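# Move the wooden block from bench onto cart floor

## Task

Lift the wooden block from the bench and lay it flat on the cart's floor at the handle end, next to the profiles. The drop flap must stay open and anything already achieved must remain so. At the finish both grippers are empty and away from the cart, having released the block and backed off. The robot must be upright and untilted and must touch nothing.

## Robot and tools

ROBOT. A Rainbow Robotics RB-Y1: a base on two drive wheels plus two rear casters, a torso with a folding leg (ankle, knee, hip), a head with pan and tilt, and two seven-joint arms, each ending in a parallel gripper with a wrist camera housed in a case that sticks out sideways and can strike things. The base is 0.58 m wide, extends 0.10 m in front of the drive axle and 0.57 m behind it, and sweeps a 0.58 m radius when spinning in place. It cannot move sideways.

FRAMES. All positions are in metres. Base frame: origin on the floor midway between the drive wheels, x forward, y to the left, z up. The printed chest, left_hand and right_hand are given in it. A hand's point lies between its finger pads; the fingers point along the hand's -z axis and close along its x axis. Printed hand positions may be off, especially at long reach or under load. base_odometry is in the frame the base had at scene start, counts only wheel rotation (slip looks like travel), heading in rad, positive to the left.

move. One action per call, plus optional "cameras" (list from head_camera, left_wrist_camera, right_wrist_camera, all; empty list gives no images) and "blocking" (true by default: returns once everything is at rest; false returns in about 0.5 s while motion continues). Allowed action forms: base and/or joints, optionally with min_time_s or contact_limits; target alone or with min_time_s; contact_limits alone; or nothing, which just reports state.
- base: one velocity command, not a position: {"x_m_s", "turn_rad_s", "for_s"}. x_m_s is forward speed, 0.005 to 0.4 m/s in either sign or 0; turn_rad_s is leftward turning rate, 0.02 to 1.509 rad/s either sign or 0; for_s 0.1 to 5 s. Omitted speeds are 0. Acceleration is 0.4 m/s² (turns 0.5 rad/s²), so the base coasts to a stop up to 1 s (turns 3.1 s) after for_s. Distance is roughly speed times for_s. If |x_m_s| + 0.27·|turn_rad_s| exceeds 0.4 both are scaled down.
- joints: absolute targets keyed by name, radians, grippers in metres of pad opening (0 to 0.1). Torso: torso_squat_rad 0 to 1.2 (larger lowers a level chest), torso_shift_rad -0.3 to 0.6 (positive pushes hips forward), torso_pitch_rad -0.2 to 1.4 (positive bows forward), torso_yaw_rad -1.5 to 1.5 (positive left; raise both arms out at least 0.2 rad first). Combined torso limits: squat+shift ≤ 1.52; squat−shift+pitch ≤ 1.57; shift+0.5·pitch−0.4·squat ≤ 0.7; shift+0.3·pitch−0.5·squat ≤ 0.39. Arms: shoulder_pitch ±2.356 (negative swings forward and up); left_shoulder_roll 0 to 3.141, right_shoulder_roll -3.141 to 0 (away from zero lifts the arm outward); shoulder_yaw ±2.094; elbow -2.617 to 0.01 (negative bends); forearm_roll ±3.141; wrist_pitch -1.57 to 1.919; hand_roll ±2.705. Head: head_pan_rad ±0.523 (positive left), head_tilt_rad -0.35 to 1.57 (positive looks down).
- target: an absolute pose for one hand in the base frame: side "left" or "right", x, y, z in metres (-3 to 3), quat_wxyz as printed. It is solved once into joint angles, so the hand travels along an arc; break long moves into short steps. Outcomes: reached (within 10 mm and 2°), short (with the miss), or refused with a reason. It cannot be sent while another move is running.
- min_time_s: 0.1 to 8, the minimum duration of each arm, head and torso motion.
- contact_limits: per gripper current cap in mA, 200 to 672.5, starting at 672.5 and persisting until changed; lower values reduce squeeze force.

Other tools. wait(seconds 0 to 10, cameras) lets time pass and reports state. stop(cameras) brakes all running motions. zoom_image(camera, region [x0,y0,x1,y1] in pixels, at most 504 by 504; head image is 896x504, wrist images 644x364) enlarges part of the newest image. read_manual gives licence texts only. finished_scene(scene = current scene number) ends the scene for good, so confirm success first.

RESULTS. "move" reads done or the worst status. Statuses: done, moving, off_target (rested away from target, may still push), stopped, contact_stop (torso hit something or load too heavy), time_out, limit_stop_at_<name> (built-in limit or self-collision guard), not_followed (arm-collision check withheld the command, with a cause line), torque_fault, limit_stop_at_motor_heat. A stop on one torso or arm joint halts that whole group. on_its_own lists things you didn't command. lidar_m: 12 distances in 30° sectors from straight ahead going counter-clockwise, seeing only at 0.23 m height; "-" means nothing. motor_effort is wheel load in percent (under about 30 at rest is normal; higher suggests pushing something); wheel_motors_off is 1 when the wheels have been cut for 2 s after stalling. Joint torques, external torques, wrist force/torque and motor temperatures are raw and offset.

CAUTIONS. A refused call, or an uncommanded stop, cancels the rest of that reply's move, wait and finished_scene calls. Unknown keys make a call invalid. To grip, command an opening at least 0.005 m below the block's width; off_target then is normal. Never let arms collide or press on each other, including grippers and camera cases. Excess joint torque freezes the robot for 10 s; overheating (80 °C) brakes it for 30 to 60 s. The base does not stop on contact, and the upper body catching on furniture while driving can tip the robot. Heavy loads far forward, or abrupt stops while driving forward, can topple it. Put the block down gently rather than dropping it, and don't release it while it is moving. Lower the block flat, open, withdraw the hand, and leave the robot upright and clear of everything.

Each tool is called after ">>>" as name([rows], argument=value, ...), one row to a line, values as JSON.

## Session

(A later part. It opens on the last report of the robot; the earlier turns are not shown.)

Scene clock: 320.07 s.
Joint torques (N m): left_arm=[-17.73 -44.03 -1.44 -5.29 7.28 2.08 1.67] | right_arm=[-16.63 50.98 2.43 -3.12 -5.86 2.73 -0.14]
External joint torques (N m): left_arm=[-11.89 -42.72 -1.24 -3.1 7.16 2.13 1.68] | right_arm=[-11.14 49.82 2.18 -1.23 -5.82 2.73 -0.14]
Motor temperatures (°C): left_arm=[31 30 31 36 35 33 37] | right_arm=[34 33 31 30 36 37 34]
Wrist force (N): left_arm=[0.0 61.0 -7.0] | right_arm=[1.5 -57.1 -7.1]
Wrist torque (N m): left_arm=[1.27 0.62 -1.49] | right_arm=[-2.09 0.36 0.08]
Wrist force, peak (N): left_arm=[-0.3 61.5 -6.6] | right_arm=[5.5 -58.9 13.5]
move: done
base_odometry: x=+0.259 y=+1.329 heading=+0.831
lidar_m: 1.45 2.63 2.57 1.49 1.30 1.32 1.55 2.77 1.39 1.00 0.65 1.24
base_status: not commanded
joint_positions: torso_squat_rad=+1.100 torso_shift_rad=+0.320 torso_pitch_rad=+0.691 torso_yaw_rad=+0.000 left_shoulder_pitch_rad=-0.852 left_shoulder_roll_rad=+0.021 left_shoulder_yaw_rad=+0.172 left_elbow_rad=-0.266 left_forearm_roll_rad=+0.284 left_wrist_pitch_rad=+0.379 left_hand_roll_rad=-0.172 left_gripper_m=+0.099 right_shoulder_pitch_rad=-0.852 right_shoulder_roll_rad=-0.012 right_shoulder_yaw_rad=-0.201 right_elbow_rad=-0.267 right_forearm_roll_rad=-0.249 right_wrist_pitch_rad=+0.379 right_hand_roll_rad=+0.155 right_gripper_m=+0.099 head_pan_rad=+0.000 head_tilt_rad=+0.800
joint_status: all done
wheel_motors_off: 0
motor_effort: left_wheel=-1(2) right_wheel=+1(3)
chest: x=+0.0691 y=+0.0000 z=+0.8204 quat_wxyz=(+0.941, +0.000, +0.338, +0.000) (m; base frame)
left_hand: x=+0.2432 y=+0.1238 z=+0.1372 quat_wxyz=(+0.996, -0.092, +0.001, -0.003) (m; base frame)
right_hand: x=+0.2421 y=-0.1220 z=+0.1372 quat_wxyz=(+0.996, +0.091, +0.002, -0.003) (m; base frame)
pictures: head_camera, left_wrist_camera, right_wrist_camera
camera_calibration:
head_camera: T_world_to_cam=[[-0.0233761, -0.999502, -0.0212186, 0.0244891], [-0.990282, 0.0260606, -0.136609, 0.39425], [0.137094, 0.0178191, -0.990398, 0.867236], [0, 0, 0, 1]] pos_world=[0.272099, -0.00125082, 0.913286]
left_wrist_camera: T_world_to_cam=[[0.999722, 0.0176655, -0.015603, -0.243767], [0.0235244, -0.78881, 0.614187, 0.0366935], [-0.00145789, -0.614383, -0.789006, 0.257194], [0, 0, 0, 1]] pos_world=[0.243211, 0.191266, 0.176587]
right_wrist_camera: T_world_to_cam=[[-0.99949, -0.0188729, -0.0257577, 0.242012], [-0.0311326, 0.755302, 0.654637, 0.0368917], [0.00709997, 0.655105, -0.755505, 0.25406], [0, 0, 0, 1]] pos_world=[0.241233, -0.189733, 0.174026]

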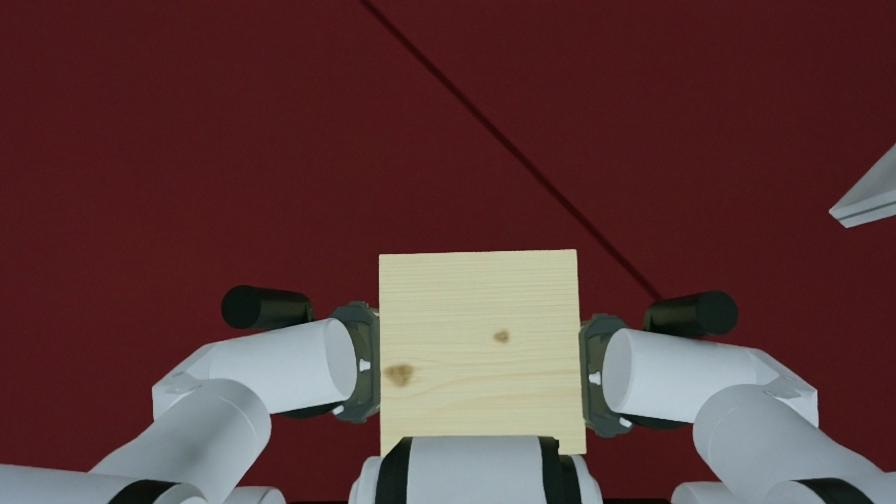

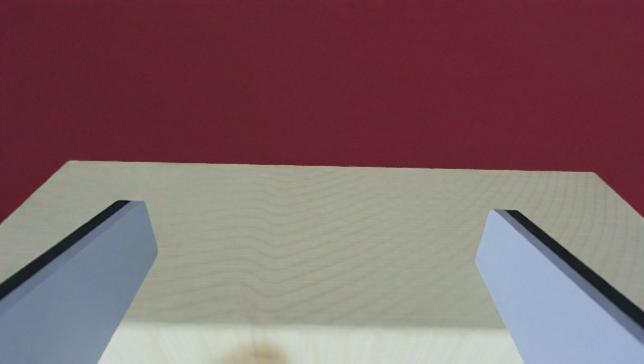

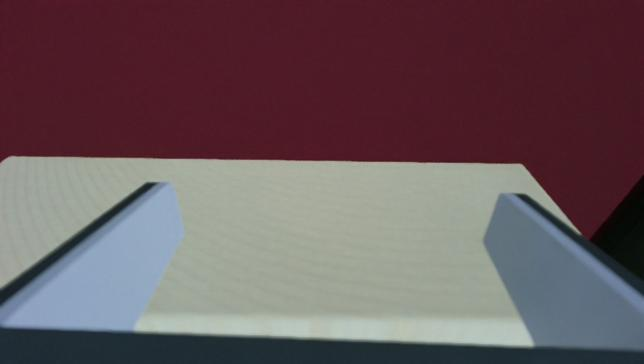

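>>> move(joints={"torso_squat_rad": 0.3, "torso_shift_rad": 0.25}, min_time_s=3.5, cameras=["left_wrist_camera"])

>>> move(joints={"torso_pitch_rad": 0.5175, "left_wrist_pitch_rad": 0.548, "left_forearm_roll_rad": 0.236, "left_hand_roll_rad": -0.095, "right_wrist_pitch_rad": 0.548, "right_forearm_roll_rad": -0.2, "right_hand_roll_rad": 0.078}, min_time_s=1.2, cameras=["left_wrist_camera"])

Scene clock: 341.93 s.
Joint torques (N m): left_arm=[-18.06 -44.09 -1.66 -5.57 7.51 2 1.74] | right_arm=[-17.02 50.56 2.12 -3.46 -6.13 2.69 -0.18]
External joint torques (N m): left_arm=[-12.22 -42.77 -1.46 -3.38 7.39 2.05 1.74] | right_arm=[-11.53 49.4 1.87 -1.58 -6.09 2.69 -0.18]
Motor temperatures (°C): left_arm=[31 31 31 36 36 33 37] | right_arm=[34 37 31 30 37 37 34]
Wrist force (N): left_arm=[0.2 60.8 -6.4] | right_arm=[1.5 -57.5 -7.8]
Wrist torque (N m): left_arm=[1.32 0.65 -1.50] | right_arm=[-1.99 0.37 0.07]
Wrist force, peak (N): left_arm=[-0.4 61.7 -7.4] | right_arm=[1.8 -58.1 -7.2]
move: done
base_odometry: x=+0.259 y=+1.329 heading=+0.831
lidar_m: 1.45 2.63 2.56 1.50 1.31 1.31 1.54 2.77 1.36 1.00 0.63 1.25
base_status: not commanded
joint_positions: torso_squat_rad=+0.300 torso_shift_rad=+0.250 torso_pitch_rad=+0.691 torso_yaw_rad=+0.000 left_shoulder_pitch_rad=-0.852 left_shoulder_roll_rad=+0.020 left_shoulder_yaw_rad=+0.172 left_elbow_rad=-0.266 left_forearm_roll_rad=+0.284 left_wrist_pitch_rad=+0.379 left_hand_roll_rad=-0.172 left_gripper_m=+0.099 right_shoulder_pitch_rad=-0.852 right_shoulder_roll_rad=-0.012 right_shoulder_yaw_rad=-0.201 right_elbow_rad=-0.267 right_forearm_roll_rad=-0.249 right_wrist_pitch_rad=+0.379 right_hand_roll_rad=+0.155 right_gripper_m=+0.099 head_pan_rad=+0.000 head_tilt_rad=+0.800
joint_status: all done
wheel_motors_off: 0
motor_effort: left_wheel=+1(1) right_wheel=+2(3)
chest: x=+0.1347 y=+0.0001 z=+1.1669 quat_wxyz=(+0.941, +0.000, +0.338, +0.000) (m; base frame)
left_hand: x=+0.3087 y=+0.1238 z=+0.4837 quat_wxyz=(+0.996, -0.092, +0.001, -0.003) (m; base frame)
right_hand: x=+0.3077 y=-0.1219 z=+0.4837 quat_wxyz=(+0.996, +0.091, +0.003, -0.003) (m; base frame)
pictures: left_wrist_camera
camera_calibration:
left_wrist_camera: T_world_to_cam=[[0.99972, 0.0176192, -0.0158217, -0.303718], [0.0236222, -0.788811, 0.614182, -0.177691], [-0.00165893, -0.614383, -0.789006, 0.530742], [0, 0, 0, 1]] pos_world=[0.308711, 0.191266, 0.523088]

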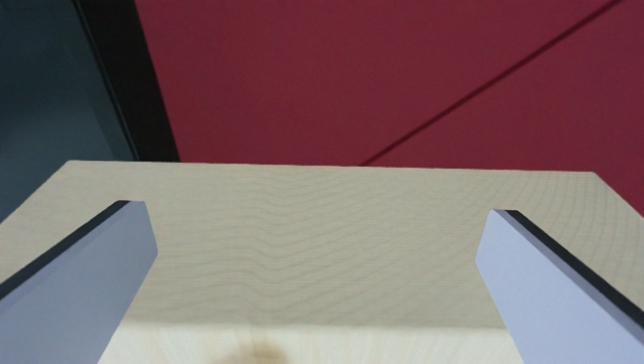

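Scene clock: 343.43 s.
Joint torques (N m): left_arm=[-20.8 -42.34 0.86 -6.94 9.72 1.46 1.8] | right_arm=[-23.13 47.25 -0.07 -6.51 -8.9 0.92 -1]
External joint torques (N m): left_arm=[-10.91 -42.26 0.97 -3.3 9.54 1.53 1.8] | right_arm=[-13.64 47.3 -0.3 -3.25 -8.85 0.94 -1]
Motor temperatures (°C): left_arm=[31 31 31 36 36 33 37] | right_arm=[34 37 31 30 37 37 34]
Wrist force (N): left_arm=[2.2 60.0 -6.6] | right_arm=[-1.1 -56.6 -7.8]
Wrist torque (N m): left_arm=[1.33 0.61 -1.46] | right_arm=[-1.92 0.35 0.73]
Wrist force, peak (N): left_arm=[0.9 66.5 -5.9] | right_arm=[0.3 -62.9 -5.9]
move: done
base_odometry: x=+0.259 y=+1.329 heading=+0.831
lidar_m: 1.45 2.63 2.56 1.50 1.30 1.30 1.54 2.77 1.38 0.99 0.63 1.24
base_status: not commanded
joint_positions: torso_squat_rad=+0.300 torso_shift_rad=+0.250 torso_pitch_rad=+0.518 torso_yaw_rad=+0.000 left_shoulder_pitch_rad=-0.852 left_shoulder_roll_rad=+0.020 left_shoulder_yaw_rad=+0.171 left_elbow_rad=-0.266 left_forearm_roll_rad=+0.234 left_wrist_pitch_rad=+0.548 left_hand_roll_rad=-0.095 left_gripper_m=+0.099 right_shoulder_pitch_rad=-0.852 right_shoulder_roll_rad=-0.012 right_shoulder_yaw_rad=-0.200 right_elbow_rad=-0.266 right_forearm_roll_rad=-0.198 right_wrist_pitch_rad=+0.548 right_hand_roll_rad=+0.078 right_gripper_m=+0.099 head_pan_rad=+0.000 head_tilt_rad=+0.800
joint_status: all done
wheel_motors_off: 0
motor_effort: left_wheel=+0(2) right_wheel=+0(3)
chest: x=+0.0909 y=+0.0001 z=+1.1972 quat_wxyz=(+0.967, +0.000, +0.256, +0.000) (m; base frame)
left_hand: x=+0.3408 y=+0.1239 z=+0.5508 quat_wxyz=(+0.996, -0.091, +0.001, -0.004) (m; base frame)
right_hand: x=+0.3389 y=-0.1221 z=+0.5504 quat_wxyz=(+0.996, +0.090, +0.003, -0.002) (m; base frame)
pictures: left_wrist_camera
camera_calibration:
left_wrist_camera: T_world_to_cam=[[0.999736, 0.0169651, -0.015521, -0.334805], [0.0229192, -0.789574, 0.613227, -0.218691], [-0.00185152, -0.61342, -0.789754, 0.5842], [0, 0, 0, 1]] pos_world=[0.34081, 0.191367, 0.590286]

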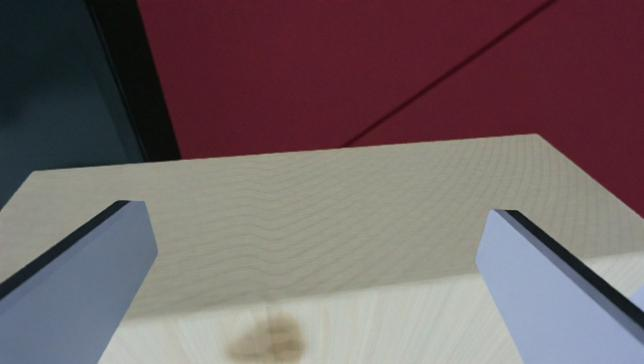

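>>> move(joints={"left_hand_roll_rad": -0.107, "right_hand_roll_rad": 0.084}, min_time_s=0.5, cameras=["left_wrist_camera", "right_wrist_camera"])

Scene clock: 345.90 s.
Joint torques (N m): left_arm=[-20.06 -42.28 -1.8 -4.58 5.58 2.68 -2.91] | right_arm=[-27.24 44.88 0.31 -9.87 -5.79 -0.54 3.03]
External joint torques (N m): left_arm=[-10.08 -42.2 -1.69 -0.92 5.4 2.76 -2.91] | right_arm=[-17.8 45.03 0.08 -6.64 -5.74 -0.52 3.03]
Motor temperatures (°C): left_arm=[31 31 31 36 36 33 37] | right_arm=[34 37 31 30 37 37 34]
Wrist force (N): left_arm=[3.8 57.3 -6.3] | right_arm=[-6.7 -54.3 -8.5]
Wrist torque (N m): left_arm=[1.28 -0.07 3.20] | right_arm=[-1.96 0.62 -3.17]
Wrist force, peak (N): left_arm=[1.8 60.7 -7.2] | right_arm=[-1.4 -57.5 -6.8]
move: done
base_odometry: x=+0.259 y=+1.329 heading=+0.831
lidar_m: 1.45 2.62 2.55 1.50 1.31 1.31 1.55 2.78 1.37 1.01 0.62 1.25
base_status: not commanded
joint_positions: torso_squat_rad=+0.300 torso_shift_rad=+0.250 torso_pitch_rad=+0.518 torso_yaw_rad=+0.000 left_shoulder_pitch_rad=-0.853 left_shoulder_roll_rad=+0.020 left_shoulder_yaw_rad=+0.172 left_elbow_rad=-0.267 left_forearm_roll_rad=+0.235 left_wrist_pitch_rad=+0.547 left_hand_roll_rad=-0.106 left_gripper_m=+0.099 right_shoulder_pitch_rad=-0.851 right_shoulder_roll_rad=-0.011 right_shoulder_yaw_rad=-0.200 right_elbow_rad=-0.265 right_forearm_roll_rad=-0.199 right_wrist_pitch_rad=+0.548 right_hand_roll_rad=+0.083 right_gripper_m=+0.099 head_pan_rad=+0.000 head_tilt_rad=+0.800
joint_status: all done
wheel_motors_off: 0
motor_effort: left_wheel=+0(2) right_wheel=+1(2)
chest: x=+0.0909 y=+0.0001 z=+1.1972 quat_wxyz=(+0.967, +0.000, +0.256, +0.000) (m; base frame)
left_hand: x=+0.3416 y=+0.1237 z=+0.5510 quat_wxyz=(+0.996, -0.092, +0.000, -0.009) (m; base frame)
right_hand: x=+0.3377 y=-0.1219 z=+0.5502 quat_wxyz=(+0.996, +0.090, +0.004, +0.000) (m; base frame)
pictures: left_wrist_camera, right_wrist_camera
camera_calibration:
left_wrist_camera: T_world_to_cam=[[0.999896, 0.00780569, -0.0120952, -0.336415], [0.0135879, -0.789205, 0.61398, -0.216335], [-0.00475302, -0.61408, -0.789229, 0.58491], [0, 0, 0, 1]] pos_world=[0.3421, 0.191075, 0.590384]
right_wrist_camera: T_world_to_cam=[[-0.999457, -0.0236401, -0.0229352, 0.34602], [-0.0328836, 0.756001, 0.653744, -0.229303], [0.00188445, 0.654143, -0.756368, 0.56744], [0, 0, 0, 1]] pos_world=[0.337222, -0.189654, 0.587036]

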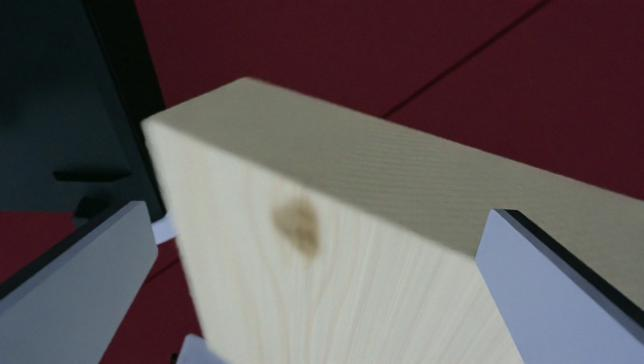

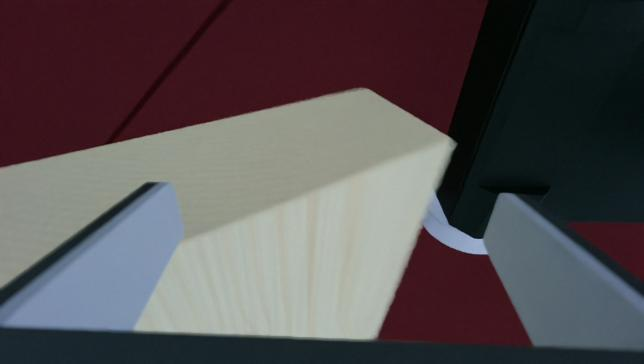

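>>> move(joints={"left_hand_roll_rad": -0.099, "right_hand_roll_rad": 0.080}, min_time_s=0.3, cameras=["left_wrist_camera", "right_wrist_camera"])

Scene clock: 347.97 s.
Joint torques (N m): left_arm=[-18.39 -40.88 -1.88 -4.29 5.34 2.92 -2.86] | right_arm=[-27.07 44.46 0.01 -9.71 -5.51 -0.28 2.62]
External joint torques (N m): left_arm=[-8.47 -40.79 -1.77 -0.63 5.15 3 -2.86] | right_arm=[-17.61 44.47 -0.22 -6.46 -5.46 -0.26 2.62]
Motor temperatures (°C): left_arm=[31 31 31 36 36 33 37] | right_arm=[34 37 31 30 37 37 34]
Wrist force (N): left_arm=[6.0 55.4 -6.4] | right_arm=[-5.4 -52.0 -9.4]
Wrist torque (N m): left_arm=[1.18 -0.14 3.20] | right_arm=[-1.90 0.54 -3.05]
Wrist force, peak (N): left_arm=[4.9 58.1 -5.5] | right_arm=[-6.5 -54.7 -9.0]
move: done
base_odometry: x=+0.259 y=+1.329 heading=+0.831
lidar_m: 1.43 2.63 2.57 1.50 1.31 1.31 1.55 2.77 1.38 0.99 0.62 1.25
base_status: not commanded
joint_positions: torso_squat_rad=+0.300 torso_shift_rad=+0.250 torso_pitch_rad=+0.518 torso_yaw_rad=+0.000 left_shoulder_pitch_rad=-0.853 left_shoulder_roll_rad=+0.020 left_shoulder_yaw_rad=+0.172 left_elbow_rad=-0.267 left_forearm_roll_rad=+0.235 left_wrist_pitch_rad=+0.547 left_hand_roll_rad=-0.098 left_gripper_m=+0.099 right_shoulder_pitch_rad=-0.851 right_shoulder_roll_rad=-0.011 right_shoulder_yaw_rad=-0.200 right_elbow_rad=-0.265 right_forearm_roll_rad=-0.199 right_wrist_pitch_rad=+0.548 right_hand_roll_rad=+0.079 right_gripper_m=+0.099 head_pan_rad=+0.000 head_tilt_rad=+0.800
joint_status: all done
wheel_motors_off: 0
motor_effort: left_wheel=-2(2) right_wheel=-1(1)
chest: x=+0.0909 y=+0.0001 z=+1.1972 quat_wxyz=(+0.967, +0.000, +0.256, +0.000) (m; base frame)
left_hand: x=+0.3415 y=+0.1234 z=+0.5511 quat_wxyz=(+0.996, -0.092, +0.000, -0.005) (m; base frame)
right_hand: x=+0.3376 y=-0.1216 z=+0.5502 quat_wxyz=(+0.996, +0.091, +0.004, -0.002) (m; base frame)
pictures: left_wrist_camera, right_wrist_camera
camera_calibration:
left_wrist_camera: T_world_to_cam=[[0.999786, 0.0155208, -0.0136407, -0.336445], [0.0206266, -0.788858, 0.614229, -0.219111], [-0.00122727, -0.61438, -0.78901, 0.583505], [0, 0, 0, 1]] pos_world=[0.341609, 0.190868, 0.590386]
right_wrist_camera: T_world_to_cam=[[-0.999558, -0.019876, -0.0221144, 0.345988], [-0.0295008, 0.755863, 0.654065, -0.230907], [0.00371527, 0.654428, -0.756115, 0.566526], [0, 0, 0, 1]] pos_world=[0.336918, -0.18934, 0.587038]

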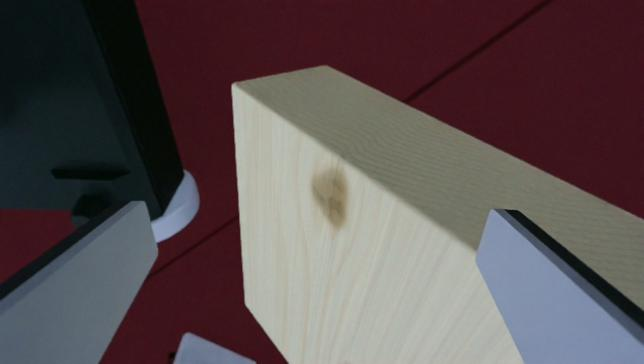

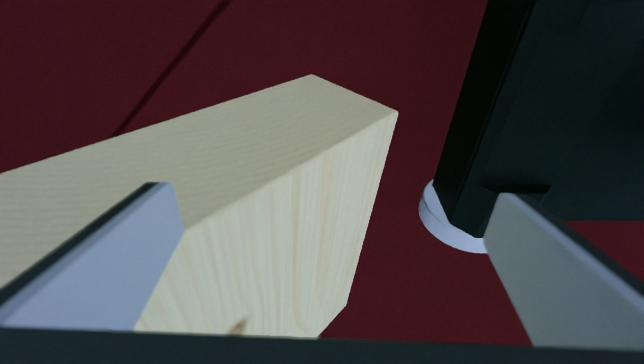

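>>> move(joints={"torso_squat_rad": 0.85, "torso_shift_rad": 0.32, "torso_pitch_rad": 0.69, "left_wrist_pitch_rad": 0.379, "left_forearm_roll_rad": 0.286, "left_hand_roll_rad": -0.172, "right_wrist_pitch_rad": 0.379, "right_forearm_roll_rad": -0.250, "right_hand_roll_rad": 0.155}, min_time_s=2.5)

Scene clock: 355.43 s.
Joint torques (N m): left_arm=[-14.73 -41.3 -4.47 -2.7 2.74 4.01 -3.6] | right_arm=[-23.72 44.22 2.72 -7.93 -3.23 0.58 3.25]
External joint torques (N m): left_arm=[-8.86 -39.97 -4.27 -0.49 2.61 4.06 -3.59] | right_arm=[-18.29 43.01 2.47 -6.07 -3.19 0.57 3.25]
Motor temperatures (°C): left_arm=[31 31 31 36 36 33 38] | right_arm=[35 37 31 30 37 36 34]
Wrist force (N): left_arm=[6.7 56.7 -6.6] | right_arm=[-4.9 -53.8 -9.3]
Wrist torque (N m): left_arm=[1.26 -0.18 3.28] | right_arm=[-1.88 0.60 -3.11]
Wrist force, peak (N): left_arm=[7.5 61.9 -5.0] | right_arm=[-5.8 -59.0 -8.4]
move: done
base_odometry: x=+0.259 y=+1.329 heading=+0.831
lidar_m: 0.31 0.34 2.57 1.50 1.31 1.31 1.54 2.77 1.36 1.00 0.62 0.31
base_status: not commanded
joint_positions: torso_squat_rad=+0.850 torso_shift_rad=+0.320 torso_pitch_rad=+0.691 torso_yaw_rad=+0.000 left_shoulder_pitch_rad=-0.853 left_shoulder_roll_rad=+0.020 left_shoulder_yaw_rad=+0.172 left_elbow_rad=-0.267 left_forearm_roll_rad=+0.285 left_wrist_pitch_rad=+0.378 left_hand_roll_rad=-0.171 left_gripper_m=+0.099 right_shoulder_pitch_rad=-0.850 right_shoulder_roll_rad=-0.011 right_shoulder_yaw_rad=-0.201 right_elbow_rad=-0.265 right_forearm_roll_rad=-0.249 right_wrist_pitch_rad=+0.379 right_hand_roll_rad=+0.154 right_gripper_m=+0.099 head_pan_rad=+0.000 head_tilt_rad=+0.800
joint_status: all done
wheel_motors_off: 0
motor_effort: left_wheel=+0(2) right_wheel=-1(3)
chest: x=+0.1146 y=+0.0001 z=+0.9575 quat_wxyz=(+0.941, +0.000, +0.339, +0.000) (m; base frame)
left_hand: x=+0.2898 y=+0.1231 z=+0.2745 quat_wxyz=(+0.996, -0.093, +0.000, -0.002) (m; base frame)
right_hand: x=+0.2856 y=-0.1211 z=+0.2741 quat_wxyz=(+0.996, +0.092, +0.004, -0.004) (m; base frame)
pictures: head_camera, left_wrist_camera, right_wrist_camera
camera_calibration:
head_camera: T_world_to_cam=[[-0.0233784, -0.999502, -0.0212168, 0.0284605], [-0.990296, 0.0260608, -0.136511, 0.457938], [0.136995, 0.0178195, -0.990411, 0.996827], [0, 0, 0, 1]] pos_world=[0.317599, -0.00125082, 1.05039]
left_wrist_camera: T_world_to_cam=[[0.999696, 0.0207365, -0.0133529, -0.289092], [0.0245626, -0.788082, 0.615081, -0.0498551], [0.00223141, -0.615221, -0.788351, 0.364028], [0, 0, 0, 1]] pos_world=[0.289416, 0.190663, 0.313787]
right_wrist_camera: T_world_to_cam=[[-0.999596, -0.0171735, -0.0226513, 0.288401], [-0.0278211, 0.754534, 0.655671, -0.0533371], [0.00583102, 0.656036, -0.754707, 0.356869], [0, 0, 0, 1]] pos_world=[0.284719, -0.188922, 0.310836]

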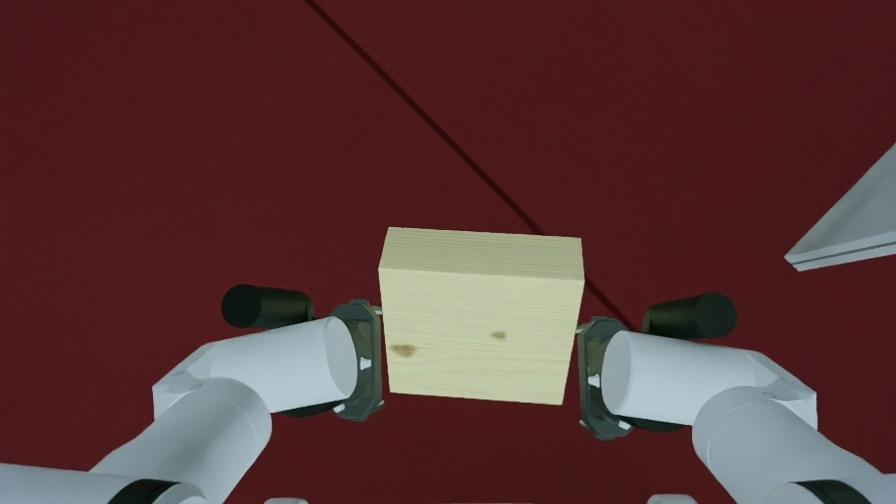

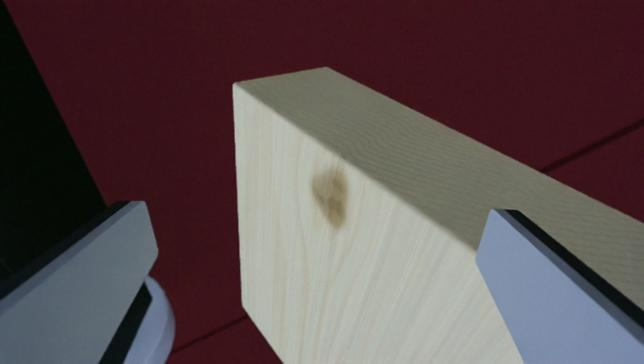

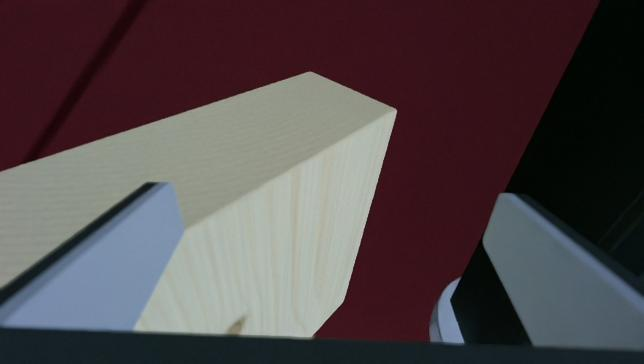

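>>> move(joints={"torso_squat_rad": 1.05}, min_time_s=2, cameras=["left_wrist_camera"])

>>> move(joints={"torso_squat_rad": 1.19}, min_time_s=3)

Scene clock: 360.30 s.
Joint torques (N m): left_arm=[-10.74 -41.91 -5.03 0.58 1.99 5.39 -3.3] | right_arm=[-22.19 45.02 3.23 -7.05 -3.03 0.75 3.12]
External joint torques (N m): left_arm=[-4.83 -40.59 -4.82 2.81 1.87 5.45 -3.3] | right_arm=[-16.73 43.82 2.98 -5.18 -3 0.74 3.12]
Motor temperatures (°C): left_arm=[31 31 31 36 35 33 38] | right_arm=[35 37 31 30 37 36 34]
Wrist force (N): left_arm=[9.9 53.7 -0.4] | right_arm=[-4.5 -52.1 -7.9]
Wrist torque (N m): left_arm=[1.17 -0.48 3.13] | right_arm=[-1.83 0.53 -3.04]
Wrist force, peak (N): left_arm=[21.8 50.7 27.8] | right_arm=[-2.9 -60.0 -0.4]
move: done
base_odometry: x=+0.259 y=+1.329 heading=+0.831
lidar_m: 1.46 2.62 2.56 1.51 1.31 1.31 1.54 2.78 1.36 1.01 0.63 1.25
base_status: not commanded
joint_positions: torso_squat_rad=+1.050 torso_shift_rad=+0.320 torso_pitch_rad=+0.690 torso_yaw_rad=+0.000 left_shoulder_pitch_rad=-0.854 left_shoulder_roll_rad=+0.020 left_shoulder_yaw_rad=+0.172 left_elbow_rad=-0.268 left_forearm_roll_rad=+0.285 left_wrist_pitch_rad=+0.378 left_hand_roll_rad=-0.171 left_gripper_m=+0.099 right_shoulder_pitch_rad=-0.851 right_shoulder_roll_rad=-0.011 right_shoulder_yaw_rad=-0.201 right_elbow_rad=-0.266 right_forearm_roll_rad=-0.249 right_wrist_pitch_rad=+0.379 right_hand_roll_rad=+0.154 right_gripper_m=+0.099 head_pan_rad=+0.000 head_tilt_rad=+0.800
joint_status: all done
wheel_motors_off: 0
motor_effort: left_wheel=-3(7) right_wheel=+1(3)
chest: x=+0.0786 y=+0.0000 z=+0.8497 quat_wxyz=(+0.941, +0.000, +0.338, +0.000) (m; base frame)
left_hand: x=+0.2553 y=+0.1230 z=+0.1670 quat_wxyz=(+0.996, -0.093, -0.001, -0.002) (m; base frame)
right_hand: x=+0.2504 y=-0.1212 z=+0.1665 quat_wxyz=(+0.996, +0.092, +0.003, -0.004) (m; base frame)
pictures: left_wrist_camera
camera_calibration:
left_wrist_camera: T_world_to_cam=[[0.999725, 0.0208077, -0.0108589, -0.25647], [0.0230834, -0.78795, 0.615307, 0.0172646], [0.00424684, -0.615388, -0.788213, 0.278723], [0, 0, 0, 1]] pos_world=[0.254817, 0.190463, 0.206285]

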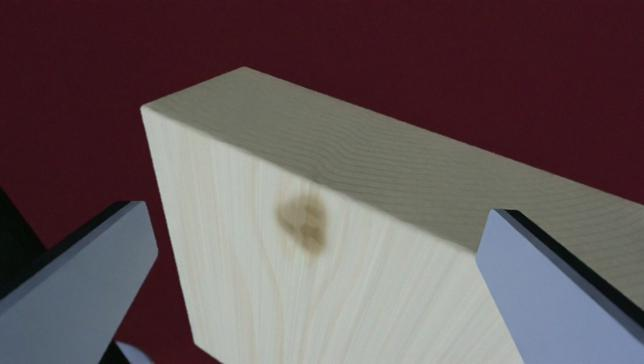

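Scene clock: 363.37 s.
Joint torques (N m): left_arm=[-3.21 1.61 -0.45 -5.36 -1.66 -13.13 -1.02] | right_arm=[-8.93 6.93 1.3 -3.33 -0.36 -0.01 0.3]
External joint torques (N m): left_arm=[3.09 3.06 -0.23 -2.99 -1.79 -13.06 -1.01] | right_arm=[-2.99 5.5 1.02 -1.29 -0.31 0.01 0.29]
Motor temperatures (°C): left_arm=[31 31 31 36 35 33 38] | right_arm=[35 37 31 30 37 36 34]
Wrist force (N): left_arm=[-12.6 -14.1 156.9] | right_arm=[-1.4 -6.1 -0.9]
Wrist torque (N m): left_arm=[0.30 8.92 1.04] | right_arm=[-0.47 0.07 -0.53]
Wrist force, peak (N): left_arm=[-48.9 -32.5 195.3] | right_arm=[-4.3 -52.6 -7.5]
move: contact_stop
base_odometry: x=+0.259 y=+1.329 heading=+0.831
lidar_m: 1.46 2.63 2.56 1.51 1.31 1.31 1.54 2.77 1.37 1.00 0.64 1.24
base_status: not commanded
joint_positions: torso_squat_rad=+1.168 torso_shift_rad=+0.314 torso_pitch_rad=+0.676 torso_yaw_rad=+0.003 left_shoulder_pitch_rad=-0.856 left_shoulder_roll_rad=+0.009 left_shoulder_yaw_rad=+0.171 left_elbow_rad=-0.266 left_forearm_roll_rad=+0.286 left_wrist_pitch_rad=+0.382 left_hand_roll_rad=-0.172 left_gripper_m=+0.099 right_shoulder_pitch_rad=-0.854 right_shoulder_roll_rad=-0.001 right_shoulder_yaw_rad=-0.200 right_elbow_rad=-0.267 right_forearm_roll_rad=-0.250 right_wrist_pitch_rad=+0.379 right_hand_roll_rad=+0.155 right_gripper_m=+0.099 head_pan_rad=+0.000 head_tilt_rad=+0.800
joint_status: torso_squat_rad contact_stop (moved +0.118 of +0.140)
wheel_motors_off: 0
on_its_own: torso_squat_rad is held at +1.168, not at your +1.190, since a contact_stop
motor_effort: left_wheel=+5(26) right_wheel=+3(15)
chest: x=+0.0504 y=-0.0003 z=+0.7829 quat_wxyz=(+0.943, +0.001, +0.331, +0.001) (m; base frame)
left_hand: x=+0.2341 y=+0.1162 z=+0.1040 quat_wxyz=(+0.995, -0.097, -0.005, -0.003) (m; base frame)
right_hand: x=+0.2329 y=-0.1116 z=+0.1031 quat_wxyz=(+0.995, +0.098, -0.004, -0.001) (m; base frame)
pictures: head_camera, left_wrist_camera, right_wrist_camera
camera_calibration:
head_camera: T_world_to_cam=[[-0.0209941, -0.999489, -0.024106, 0.0251129], [-0.988188, 0.0244056, -0.15129, 0.381987], [0.151802, 0.0206451, -0.988195, 0.830238], [0, 0, 0, 1]] pos_world=[0.251971, -0.00136287, 0.878833]
left_wrist_camera: T_world_to_cam=[[0.999815, 0.0189748, -0.00319698, -0.236411], [0.0168379, -0.782305, 0.622669, 0.0512124], [0.00931403, -0.622607, -0.782479, 0.224076], [0, 0, 0, 1]] pos_world=[0.233418, 0.184061, 0.14269]
right_wrist_camera: T_world_to_cam=[[-0.99897, -0.0214227, -0.0399984, 0.233158], [-0.0426089, 0.745938, 0.664651, 0.0517465], [0.0155977, 0.665671, -0.746082, 0.219742], [0, 0, 0, 1]] pos_world=[0.231695, -0.179881, 0.138878]

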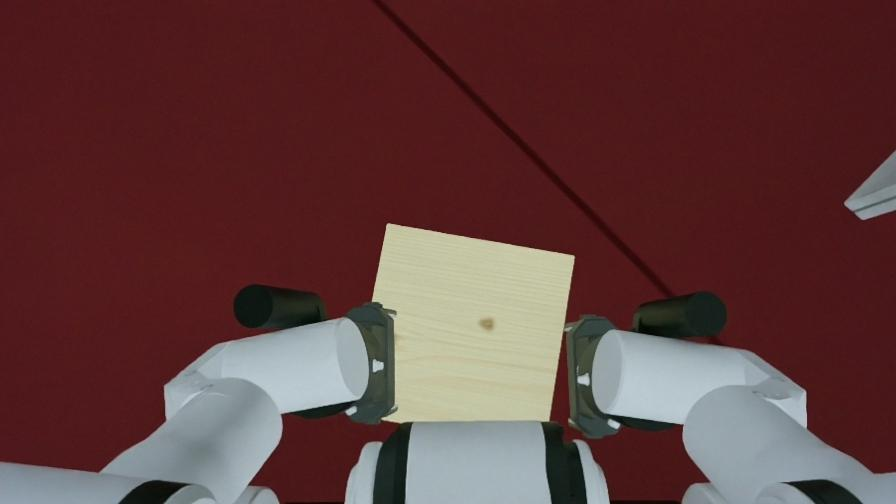

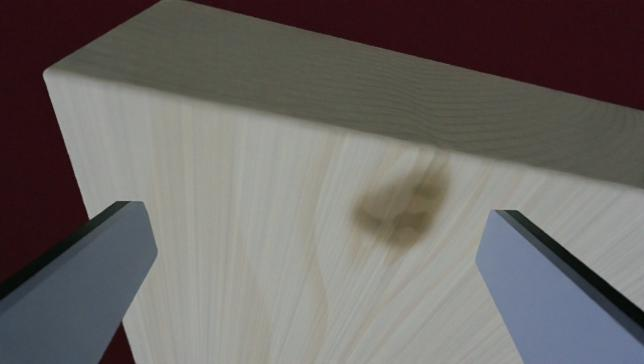

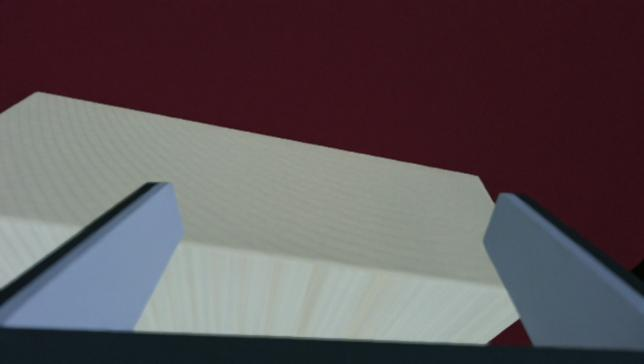

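>>> move(joints={"torso_squat_rad": 1.05, "torso_shift_rad": 0.32, "torso_pitch_rad": 0.69, "torso_yaw_rad": 0, "left_shoulder_roll_rad": 0.09, "right_shoulder_roll_rad": -0.09, "left_hand_roll_rad": -0.18, "right_hand_roll_rad": 0.163}, min_time_s=1.2, cameras=[])

>>> move(joints={"torso_squat_rad": 1.198}, cameras=[])

>>> move(joints={"left_shoulder_roll_rad": 0.03, "right_shoulder_roll_rad": -0.024}, min_time_s=1.5)

Scene clock: 368.77 s.
Joint torques (N m): left_arm=[-5.68 0.18 -0.08 -2.57 -0.15 -0.64 -0.26] | right_arm=[-6.88 -1.61 0.86 -2.25 -0.44 0.01 0.19]
External joint torques (N m): left_arm=[0.34 -0.51 -0.05 -0.2 -0.23 -0.52 -0.26] | right_arm=[-1.22 -0.58 0.78 -0.17 -0.46 0.08 0.18]
Motor temperatures (°C): left_arm=[31 31 31 36 35 34 38] | right_arm=[35 36 31 30 36 36 34]
Wrist force (N): left_arm=[-0.8 4.8 -8.4] | right_arm=[0.8 2.4 -3.8]
Wrist torque (N m): left_arm=[-0.69 0.00 0.08] | right_arm=[-0.27 0.18 -0.08]
Wrist force, peak (N): left_arm=[-12.2 -14.7 157.8] | right_arm=[-0.7 -6.4 -3.6]
move: done
base_odometry: x=+0.259 y=+1.329 heading=+0.831
lidar_m: 1.44 2.62 2.56 1.51 1.30 1.31 1.55 2.76 1.37 1.00 0.63 1.25
base_status: not commanded
joint_positions: torso_squat_rad=+1.050 torso_shift_rad=+0.320 torso_pitch_rad=+0.690 torso_yaw_rad=+0.000 left_shoulder_pitch_rad=-0.855 left_shoulder_roll_rad=+0.090 left_shoulder_yaw_rad=+0.171 left_elbow_rad=-0.267 left_forearm_roll_rad=+0.286 left_wrist_pitch_rad=+0.379 left_hand_roll_rad=-0.180 left_gripper_m=+0.099 right_shoulder_pitch_rad=-0.855 right_shoulder_roll_rad=-0.090 right_shoulder_yaw_rad=-0.200 right_elbow_rad=-0.267 right_forearm_roll_rad=-0.250 right_wrist_pitch_rad=+0.379 right_hand_roll_rad=+0.163 right_gripper_m=+0.099 head_pan_rad=+0.000 head_tilt_rad=+0.800
joint_status: all done
wheel_motors_off: 0
motor_effort: left_wheel=-1(6) right_wheel=-1(6)
chest: x=+0.0785 y=+0.0000 z=+0.8497 quat_wxyz=(+0.941, +0.000, +0.338, +0.000) (m; base frame)
left_hand: x=+0.2696 y=+0.1738 z=+0.1648 quat_wxyz=(+0.998, -0.059, -0.010, -0.003) (m; base frame)
right_hand: x=+0.2695 y=-0.1779 z=+0.1644 quat_wxyz=(+0.998, +0.055, -0.010, -0.003) (m; base frame)
pictures: none
No camera images: "cameras" was empty.

Scene clock: 370.10 s.
Joint torques (N m): left_arm=[-5.84 0.19 -0.24 -2.44 -0.18 -0.43 -0.27] | right_arm=[-6.37 -2.1 1 -2.24 -0.46 -0.05 0.35]
External joint torques (N m): left_arm=[0.18 -0.5 -0.22 -0.06 -0.26 -0.31 -0.27] | right_arm=[-0.71 -1.07 0.93 -0.15 -0.47 0.02 0.35]
Motor temperatures (°C): left_arm=[31 31 31 36 35 34 38] | right_arm=[35 36 31 30 36 36 34]
Wrist force (N): left_arm=[-0.6 5.2 -7.8] | right_arm=[0.7 2.3 -4.1]
Wrist torque (N m): left_arm=[-0.72 0.01 0.07] | right_arm=[-0.29 0.18 -0.06]
Wrist force, peak (N): left_arm=[-0.3 5.9 -8.5] | right_arm=[0.9 3.2 -4.0]
move: done
base_odometry: x=+0.259 y=+1.329 heading=+0.831
lidar_m: 1.44 2.61 2.56 1.51 1.31 1.32 1.53 2.77 1.37 1.01 0.65 1.26
base_status: not commanded
joint_positions: torso_squat_rad=+1.198 torso_shift_rad=+0.320 torso_pitch_rad=+0.690 torso_yaw_rad=+0.000 left_shoulder_pitch_rad=-0.855 left_shoulder_roll_rad=+0.090 left_shoulder_yaw_rad=+0.171 left_elbow_rad=-0.267 left_forearm_roll_rad=+0.286 left_wrist_pitch_rad=+0.379 left_hand_roll_rad=-0.180 left_gripper_m=+0.099 right_shoulder_pitch_rad=-0.855 right_shoulder_roll_rad=-0.090 right_shoulder_yaw_rad=-0.200 right_elbow_rad=-0.267 right_forearm_roll_rad=-0.250 right_wrist_pitch_rad=+0.379 right_hand_roll_rad=+0.163 right_gripper_m=+0.099 head_pan_rad=+0.000 head_tilt_rad=+0.800
joint_status: all done
wheel_motors_off: 0
motor_effort: left_wheel=+0(2) right_wheel=+3(4)
chest: x=+0.0491 y=+0.0000 z=+0.7612 quat_wxyz=(+0.941, +0.000, +0.338, +0.000) (m; base frame)
left_hand: x=+0.2402 y=+0.1738 z=+0.0763 quat_wxyz=(+0.998, -0.059, -0.010, -0.003) (m; base frame)
right_hand: x=+0.2403 y=-0.1778 z=+0.0759 quat_wxyz=(+0.998, +0.055, -0.010, -0.003) (m; base frame)
pictures: none
No camera images: "cameras" was empty.

Scene clock: 371.90 s.
Joint torques (N m): left_arm=[-7.74 -8.97 -0.16 -2.5 1.47 -0.15 0.34] | right_arm=[-6.17 8.49 1.18 -1.21 -0.32 0.9 0.18]
External joint torques (N m): left_arm=[-1.79 -7.99 0.02 -0.24 1.35 -0.08 0.34] | right_arm=[-0.57 7.72 0.96 0.75 -0.29 0.91 0.17]
Motor temperatures (°C): left_arm=[31 31 31 36 35 34 37] | right_arm=[35 35 31 30 36 36 34]
Wrist force (N): left_arm=[-0.3 16.3 -10.3] | right_arm=[3.7 -6.5 -4.2]
Wrist torque (N m): left_arm=[-0.45 0.14 -0.55] | right_arm=[-0.48 0.09 -0.60]
Wrist force, peak (N): left_arm=[-0.3 16.3 -10.3] | right_arm=[4.0 -6.9 -3.7]
move: done
base_odometry: x=+0.259 y=+1.329 heading=+0.831
lidar_m: 1.46 2.63 2.56 1.48 1.30 1.31 1.53 2.78 1.36 0.99 0.65 1.26
base_status: not commanded
joint_positions: torso_squat_rad=+1.198 torso_shift_rad=+0.320 torso_pitch_rad=+0.690 torso_yaw_rad=+0.000 left_shoulder_pitch_rad=-0.855 left_shoulder_roll_rad=+0.032 left_shoulder_yaw_rad=+0.171 left_elbow_rad=-0.267 left_forearm_roll_rad=+0.286 left_wrist_pitch_rad=+0.379 left_hand_roll_rad=-0.180 left_gripper_m=+0.099 right_shoulder_pitch_rad=-0.855 right_shoulder_roll_rad=-0.026 right_shoulder_yaw_rad=-0.200 right_elbow_rad=-0.267 right_forearm_roll_rad=-0.250 right_wrist_pitch_rad=+0.379 right_hand_roll_rad=+0.163 right_gripper_m=+0.099 head_pan_rad=+0.000 head_tilt_rad=+0.800
joint_status: all done
wheel_motors_off: 0
motor_effort: left_wheel=+0(1) right_wheel=+1(3)
chest: x=+0.0491 y=+0.0000 z=+0.7612 quat_wxyz=(+0.941, +0.000, +0.338, +0.000) (m; base frame)
left_hand: x=+0.2282 y=+0.1314 z=+0.0779 quat_wxyz=(+0.996, -0.087, -0.003, -0.007) (m; base frame)
right_hand: x=+0.2276 y=-0.1311 z=+0.0777 quat_wxyz=(+0.996, +0.085, -0.002, +0.001) (m; base frame)
pictures: head_camera, left_wrist_camera, right_wrist_camera
camera_calibration:
head_camera: T_world_to_cam=[[-0.0233514, -0.9995, -0.0213329, 0.0227587], [-0.990199, 0.0260626, -0.137208, 0.366863], [0.137696, 0.0179199, -0.990312, 0.81122], [0, 0, 0, 1]] pos_world=[0.252097, -0.00135107, 0.854184]
left_wrist_camera: T_world_to_cam=[[0.999901, 0.0121546, -0.00707979, -0.229762], [0.0139577, -0.79497, 0.606489, 0.0830511], [0.0017434, -0.606528, -0.795061, 0.213774], [0, 0, 0, 1]] pos_world=[0.228207, 0.198475, 0.117967]
right_wrist_camera: T_world_to_cam=[[-0.999097, -0.024962, -0.0343718, 0.22548], [-0.0412594, 0.762769, 0.645353, 0.0862786], [0.0101085, 0.646189, -0.763111, 0.213902], [0, 0, 0, 1]] pos_world=[0.226674, -0.198403, 0.115301]

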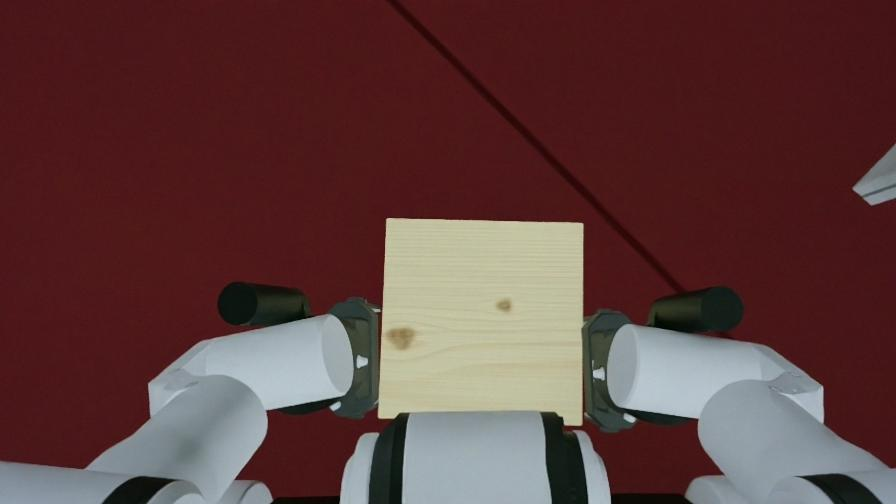

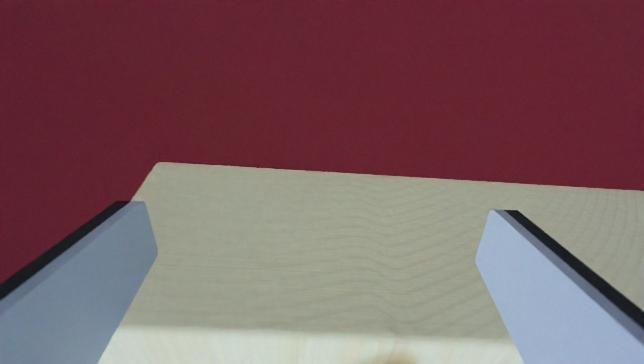

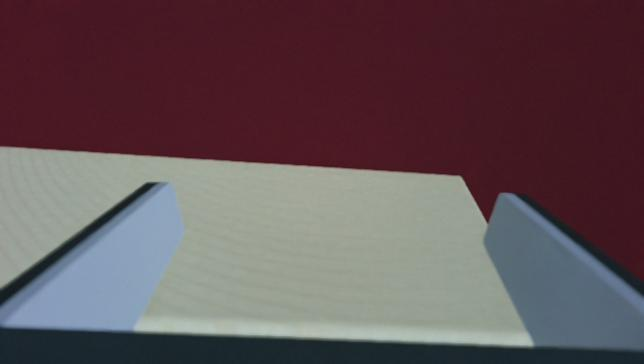

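>>> move(joints={"left_shoulder_roll_rad": 0.07, "right_shoulder_roll_rad": -0.064, "left_gripper_m": 0, "right_gripper_m": 0}, min_time_s=0.6, cameras=[])

>>> move(base={"x_m_s": 0.05, "for_s": 0.72}, joints={"torso_squat_rad": 1.188}, cameras=["left_wrist_camera", "right_wrist_camera"])

>>> move(joints={"left_shoulder_roll_rad": 0.02, "right_shoulder_roll_rad": -0.012}, min_time_s=0.8)

Scene clock: 376.40 s.
Joint torques (N m): left_arm=[-6.47 -0.67 -0.05 -2.7 0.35 -0.3 0.31] | right_arm=[-6.41 -1.28 1.02 -1.3 -0.39 0.24 0.29]
External joint torques (N m): left_arm=[-0.48 -0.79 0.02 -0.36 0.26 -0.2 0.31] | right_arm=[-0.77 -0.98 0.89 0.74 -0.39 0.28 0.28]
Motor temperatures (°C): left_arm=[31 30 31 36 35 33 37] | right_arm=[34 35 31 30 36 36 34]
Wrist force (N): left_arm=[0.0 5.2 -8.3] | right_arm=[0.6 2.4 -3.6]
Wrist torque (N m): left_arm=[-0.73 0.11 0.12] | right_arm=[-0.29 0.15 -0.09]
Wrist force, peak (N): left_arm=[-0.7 16.7 -10.3] | right_arm=[3.8 -6.7 -4.4]
move: done
base_odometry: x=+0.259 y=+1.329 heading=+0.831
lidar_m: 1.43 2.64 2.55 1.51 1.31 1.32 1.54 2.78 1.38 1.01 0.65 1.26
base_status: not commanded
joint_positions: torso_squat_rad=+1.198 torso_shift_rad=+0.320 torso_pitch_rad=+0.690 torso_yaw_rad=+0.000 left_shoulder_pitch_rad=-0.855 left_shoulder_roll_rad=+0.070 left_shoulder_yaw_rad=+0.171 left_elbow_rad=-0.267 left_forearm_roll_rad=+0.286 left_wrist_pitch_rad=+0.379 left_hand_roll_rad=-0.180 left_gripper_m=+0.000 right_shoulder_pitch_rad=-0.855 right_shoulder_roll_rad=-0.064 right_shoulder_yaw_rad=-0.200 right_elbow_rad=-0.267 right_forearm_roll_rad=-0.250 right_wrist_pitch_rad=+0.379 right_hand_roll_rad=+0.163 right_gripper_m=+0.000 head_pan_rad=+0.000 head_tilt_rad=+0.800
joint_status: all done
wheel_motors_off: 0
motor_effort: left_wheel=+0(1) right_wheel=+0(3)
chest: x=+0.0491 y=+0.0000 z=+0.7612 quat_wxyz=(+0.941, +0.000, +0.338, +0.000) (m; base frame)
left_hand: x=+0.2361 y=+0.1592 z=+0.0765 quat_wxyz=(+0.998, -0.069, -0.008, -0.005) (m; base frame)
right_hand: x=+0.2352 y=-0.1588 z=+0.0763 quat_wxyz=(+0.998, +0.067, -0.007, -0.001) (m; base frame)
pictures: none
No camera images: "cameras" was empty.

Scene clock: 377.53 s.
Joint torques (N m): left_arm=[-5.53 -0.7 -0.01 -2.28 0.29 -0.31 0.28] | right_arm=[-5.47 -1.1 0.76 -1.67 -0.45 0.06 0.17]
External joint torques (N m): left_arm=[0.47 -0.82 0.07 0.06 0.2 -0.21 0.29] | right_arm=[0.17 -0.8 0.63 0.37 -0.45 0.11 0.17]
Motor temperatures (°C): left_arm=[31 30 31 36 35 33 37] | right_arm=[34 34 31 30 36 36 34]
Wrist force (N): left_arm=[0.5 5.8 -7.5] | right_arm=[1.0 2.1 -4.1]
Wrist torque (N m): left_arm=[-0.78 0.15 0.08] | right_arm=[-0.29 0.20 -0.08]
Wrist force, peak (N): left_arm=[-0.2 5.5 -8.5] | right_arm=[1.0 2.4 -4.4]
move: done
base_odometry: x=+0.283 y=+1.356 heading=+0.831
lidar_m: 1.43 2.56 2.60 1.53 1.33 1.33 1.57 2.83 1.38 1.00 0.62 1.21
base_status: done (sent for 0.73 of 0.73 s)
joint_positions: torso_squat_rad=+1.188 torso_shift_rad=+0.320 torso_pitch_rad=+0.690 torso_yaw_rad=+0.000 left_shoulder_pitch_rad=-0.855 left_shoulder_roll_rad=+0.070 left_shoulder_yaw_rad=+0.171 left_elbow_rad=-0.267 left_forearm_roll_rad=+0.286 left_wrist_pitch_rad=+0.379 left_hand_roll_rad=-0.180 left_gripper_m=+0.000 right_shoulder_pitch_rad=-0.855 right_shoulder_roll_rad=-0.064 right_shoulder_yaw_rad=-0.200 right_elbow_rad=-0.267 right_forearm_roll_rad=-0.250 right_wrist_pitch_rad=+0.379 right_hand_roll_rad=+0.163 right_gripper_m=+0.000 head_pan_rad=+0.000 head_tilt_rad=+0.800
joint_status: all done
wheel_motors_off: 0
motor_effort: left_wheel=+0(24) right_wheel=-4(23)
chest: x=+0.0512 y=+0.0000 z=+0.7673 quat_wxyz=(+0.941, +0.000, +0.338, +0.000) (m; base frame)
left_hand: x=+0.2383 y=+0.1592 z=+0.0827 quat_wxyz=(+0.998, -0.069, -0.008, -0.005) (m; base frame)
right_hand: x=+0.2373 y=-0.1588 z=+0.0824 quat_wxyz=(+0.998, +0.067, -0.007, -0.001) (m; base frame)
pictures: left_wrist_camera, right_wrist_camera
camera_calibration:
left_wrist_camera: T_world_to_cam=[[0.999843, 0.0173227, 0.00375315, -0.241945], [0.0119773, -0.816406, 0.577354, 0.108439], [0.0130654, -0.577218, -0.816485, 0.228797], [0, 0, 0, 1]] pos_world=[0.237619, 0.224788, 0.12511]
right_wrist_camera: T_world_to_cam=[[-0.998841, -0.0215901, -0.0430171, 0.235853], [-0.0435525, 0.785879, 0.616845, 0.111399], [0.0204885, 0.618003, -0.785908, 0.230248], [0, 0, 0, 1]] pos_world=[0.235714, -0.224748, 0.122384]

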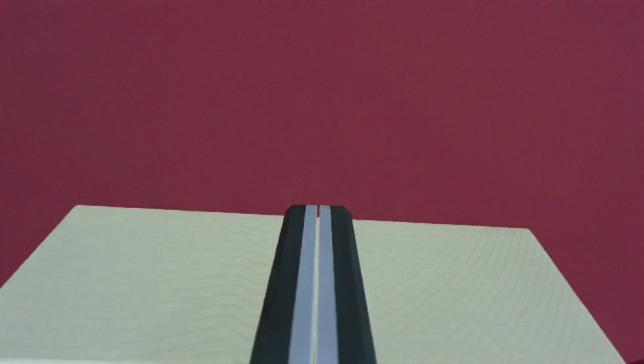

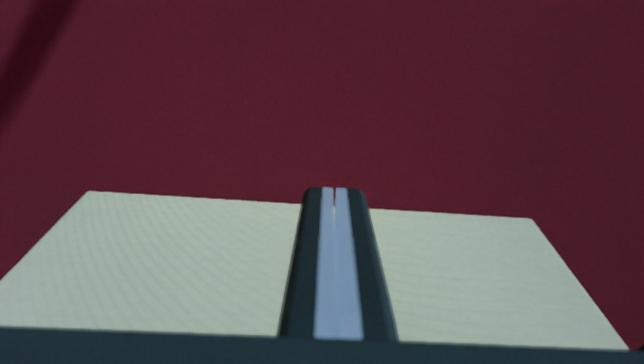

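Scene clock: 378.63 s.
Joint torques (N m): left_arm=[-6.75 -21.58 -0.32 -1.75 2.55 1.68 0.25] | right_arm=[-7.45 27.54 0.78 -0.91 -2.76 2.55 0.25]
External joint torques (N m): left_arm=[-0.8 -20.41 -0.13 0.5 2.43 1.74 0.26] | right_arm=[-1.87 26.56 0.54 1.02 -2.73 2.56 0.25]
Motor temperatures (°C): left_arm=[31 30 31 36 35 33 37] | right_arm=[34 34 31 30 36 36 34]
Wrist force (N): left_arm=[3.6 32.3 3.5] | right_arm=[5.3 -31.1 0.1]
Wrist torque (N m): left_arm=[-0.06 0.00 -0.04] | right_arm=[-1.21 0.07 -0.34]
Wrist force, peak (N): left_arm=[4.1 35.0 5.2] | right_arm=[4.9 -32.2 0.4]
move: done
base_odometry: x=+0.283 y=+1.356 heading=+0.831
lidar_m: 1.42 2.57 2.61 1.53 1.34 1.34 1.57 2.82 1.39 1.01 0.63 1.22
base_status: not commanded
joint_positions: torso_squat_rad=+1.188 torso_shift_rad=+0.320 torso_pitch_rad=+0.690 torso_yaw_rad=+0.000 left_shoulder_pitch_rad=-0.855 left_shoulder_roll_rad=+0.025 left_shoulder_yaw_rad=+0.171 left_elbow_rad=-0.267 left_forearm_roll_rad=+0.285 left_wrist_pitch_rad=+0.379 left_hand_roll_rad=-0.180 left_gripper_m=+0.000 right_shoulder_pitch_rad=-0.854 right_shoulder_roll_rad=-0.018 right_shoulder_yaw_rad=-0.200 right_elbow_rad=-0.267 right_forearm_roll_rad=-0.249 right_wrist_pitch_rad=+0.378 right_hand_roll_rad=+0.163 right_gripper_m=+0.000 head_pan_rad=+0.000 head_tilt_rad=+0.800
joint_status: all done
wheel_motors_off: 0
motor_effort: left_wheel=+0(1) right_wheel=-2(4)
chest: x=+0.0512 y=+0.0000 z=+0.7674 quat_wxyz=(+0.941, +0.000, +0.338, +0.000) (m; base frame)
left_hand: x=+0.2293 y=+0.1263 z=+0.0845 quat_wxyz=(+0.996, -0.090, -0.002, -0.007) (m; base frame)
right_hand: x=+0.2280 y=-0.1260 z=+0.0843 quat_wxyz=(+0.996, +0.088, -0.001, +0.001) (m; base frame)
pictures: head_camera, left_wrist_camera, right_wrist_camera
camera_calibration:
head_camera: T_world_to_cam=[[-0.0233613, -0.999502, -0.0212357, 0.0228567], [-0.990185, 0.0260609, -0.137309, 0.369777], [0.137794, 0.0178195, -0.990301, 0.817049], [0, 0, 0, 1]] pos_world=[0.254097, -0.00135082, 0.860384]
left_wrist_camera: T_world_to_cam=[[0.999908, 0.010987, -0.00793133, -0.230528], [0.0135433, -0.790952, 0.611728, 0.0741786], [0.000447751, -0.611779, -0.791028, 0.216531], [0, 0, 0, 1]] pos_world=[0.229406, 0.193674, 0.124076]
right_wrist_camera: T_world_to_cam=[[-0.999121, -0.0260088, -0.0328655, 0.226122], [-0.0411395, 0.758435, 0.650449, 0.077203], [0.00800898, 0.65123, -0.758838, 0.216369], [0, 0, 0, 1]] pos_world=[0.227367, -0.193578, 0.121404]

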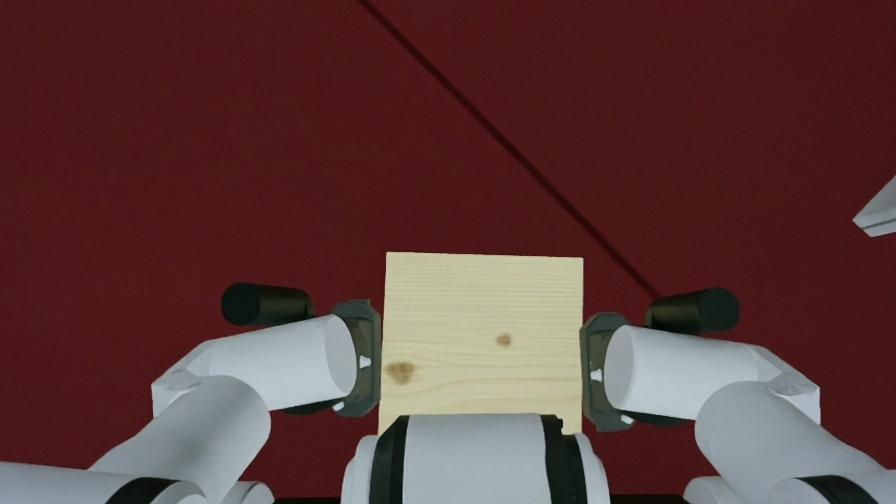

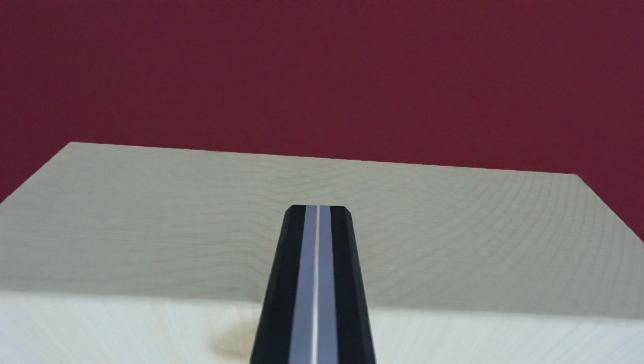

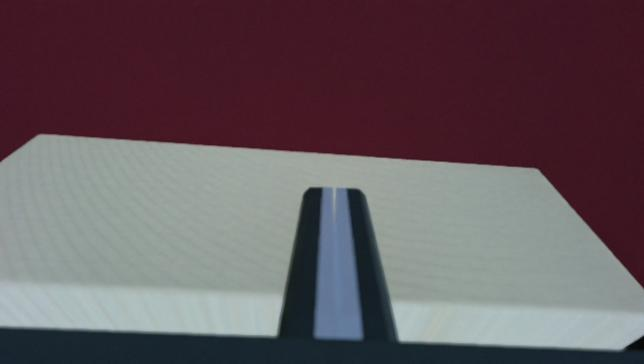

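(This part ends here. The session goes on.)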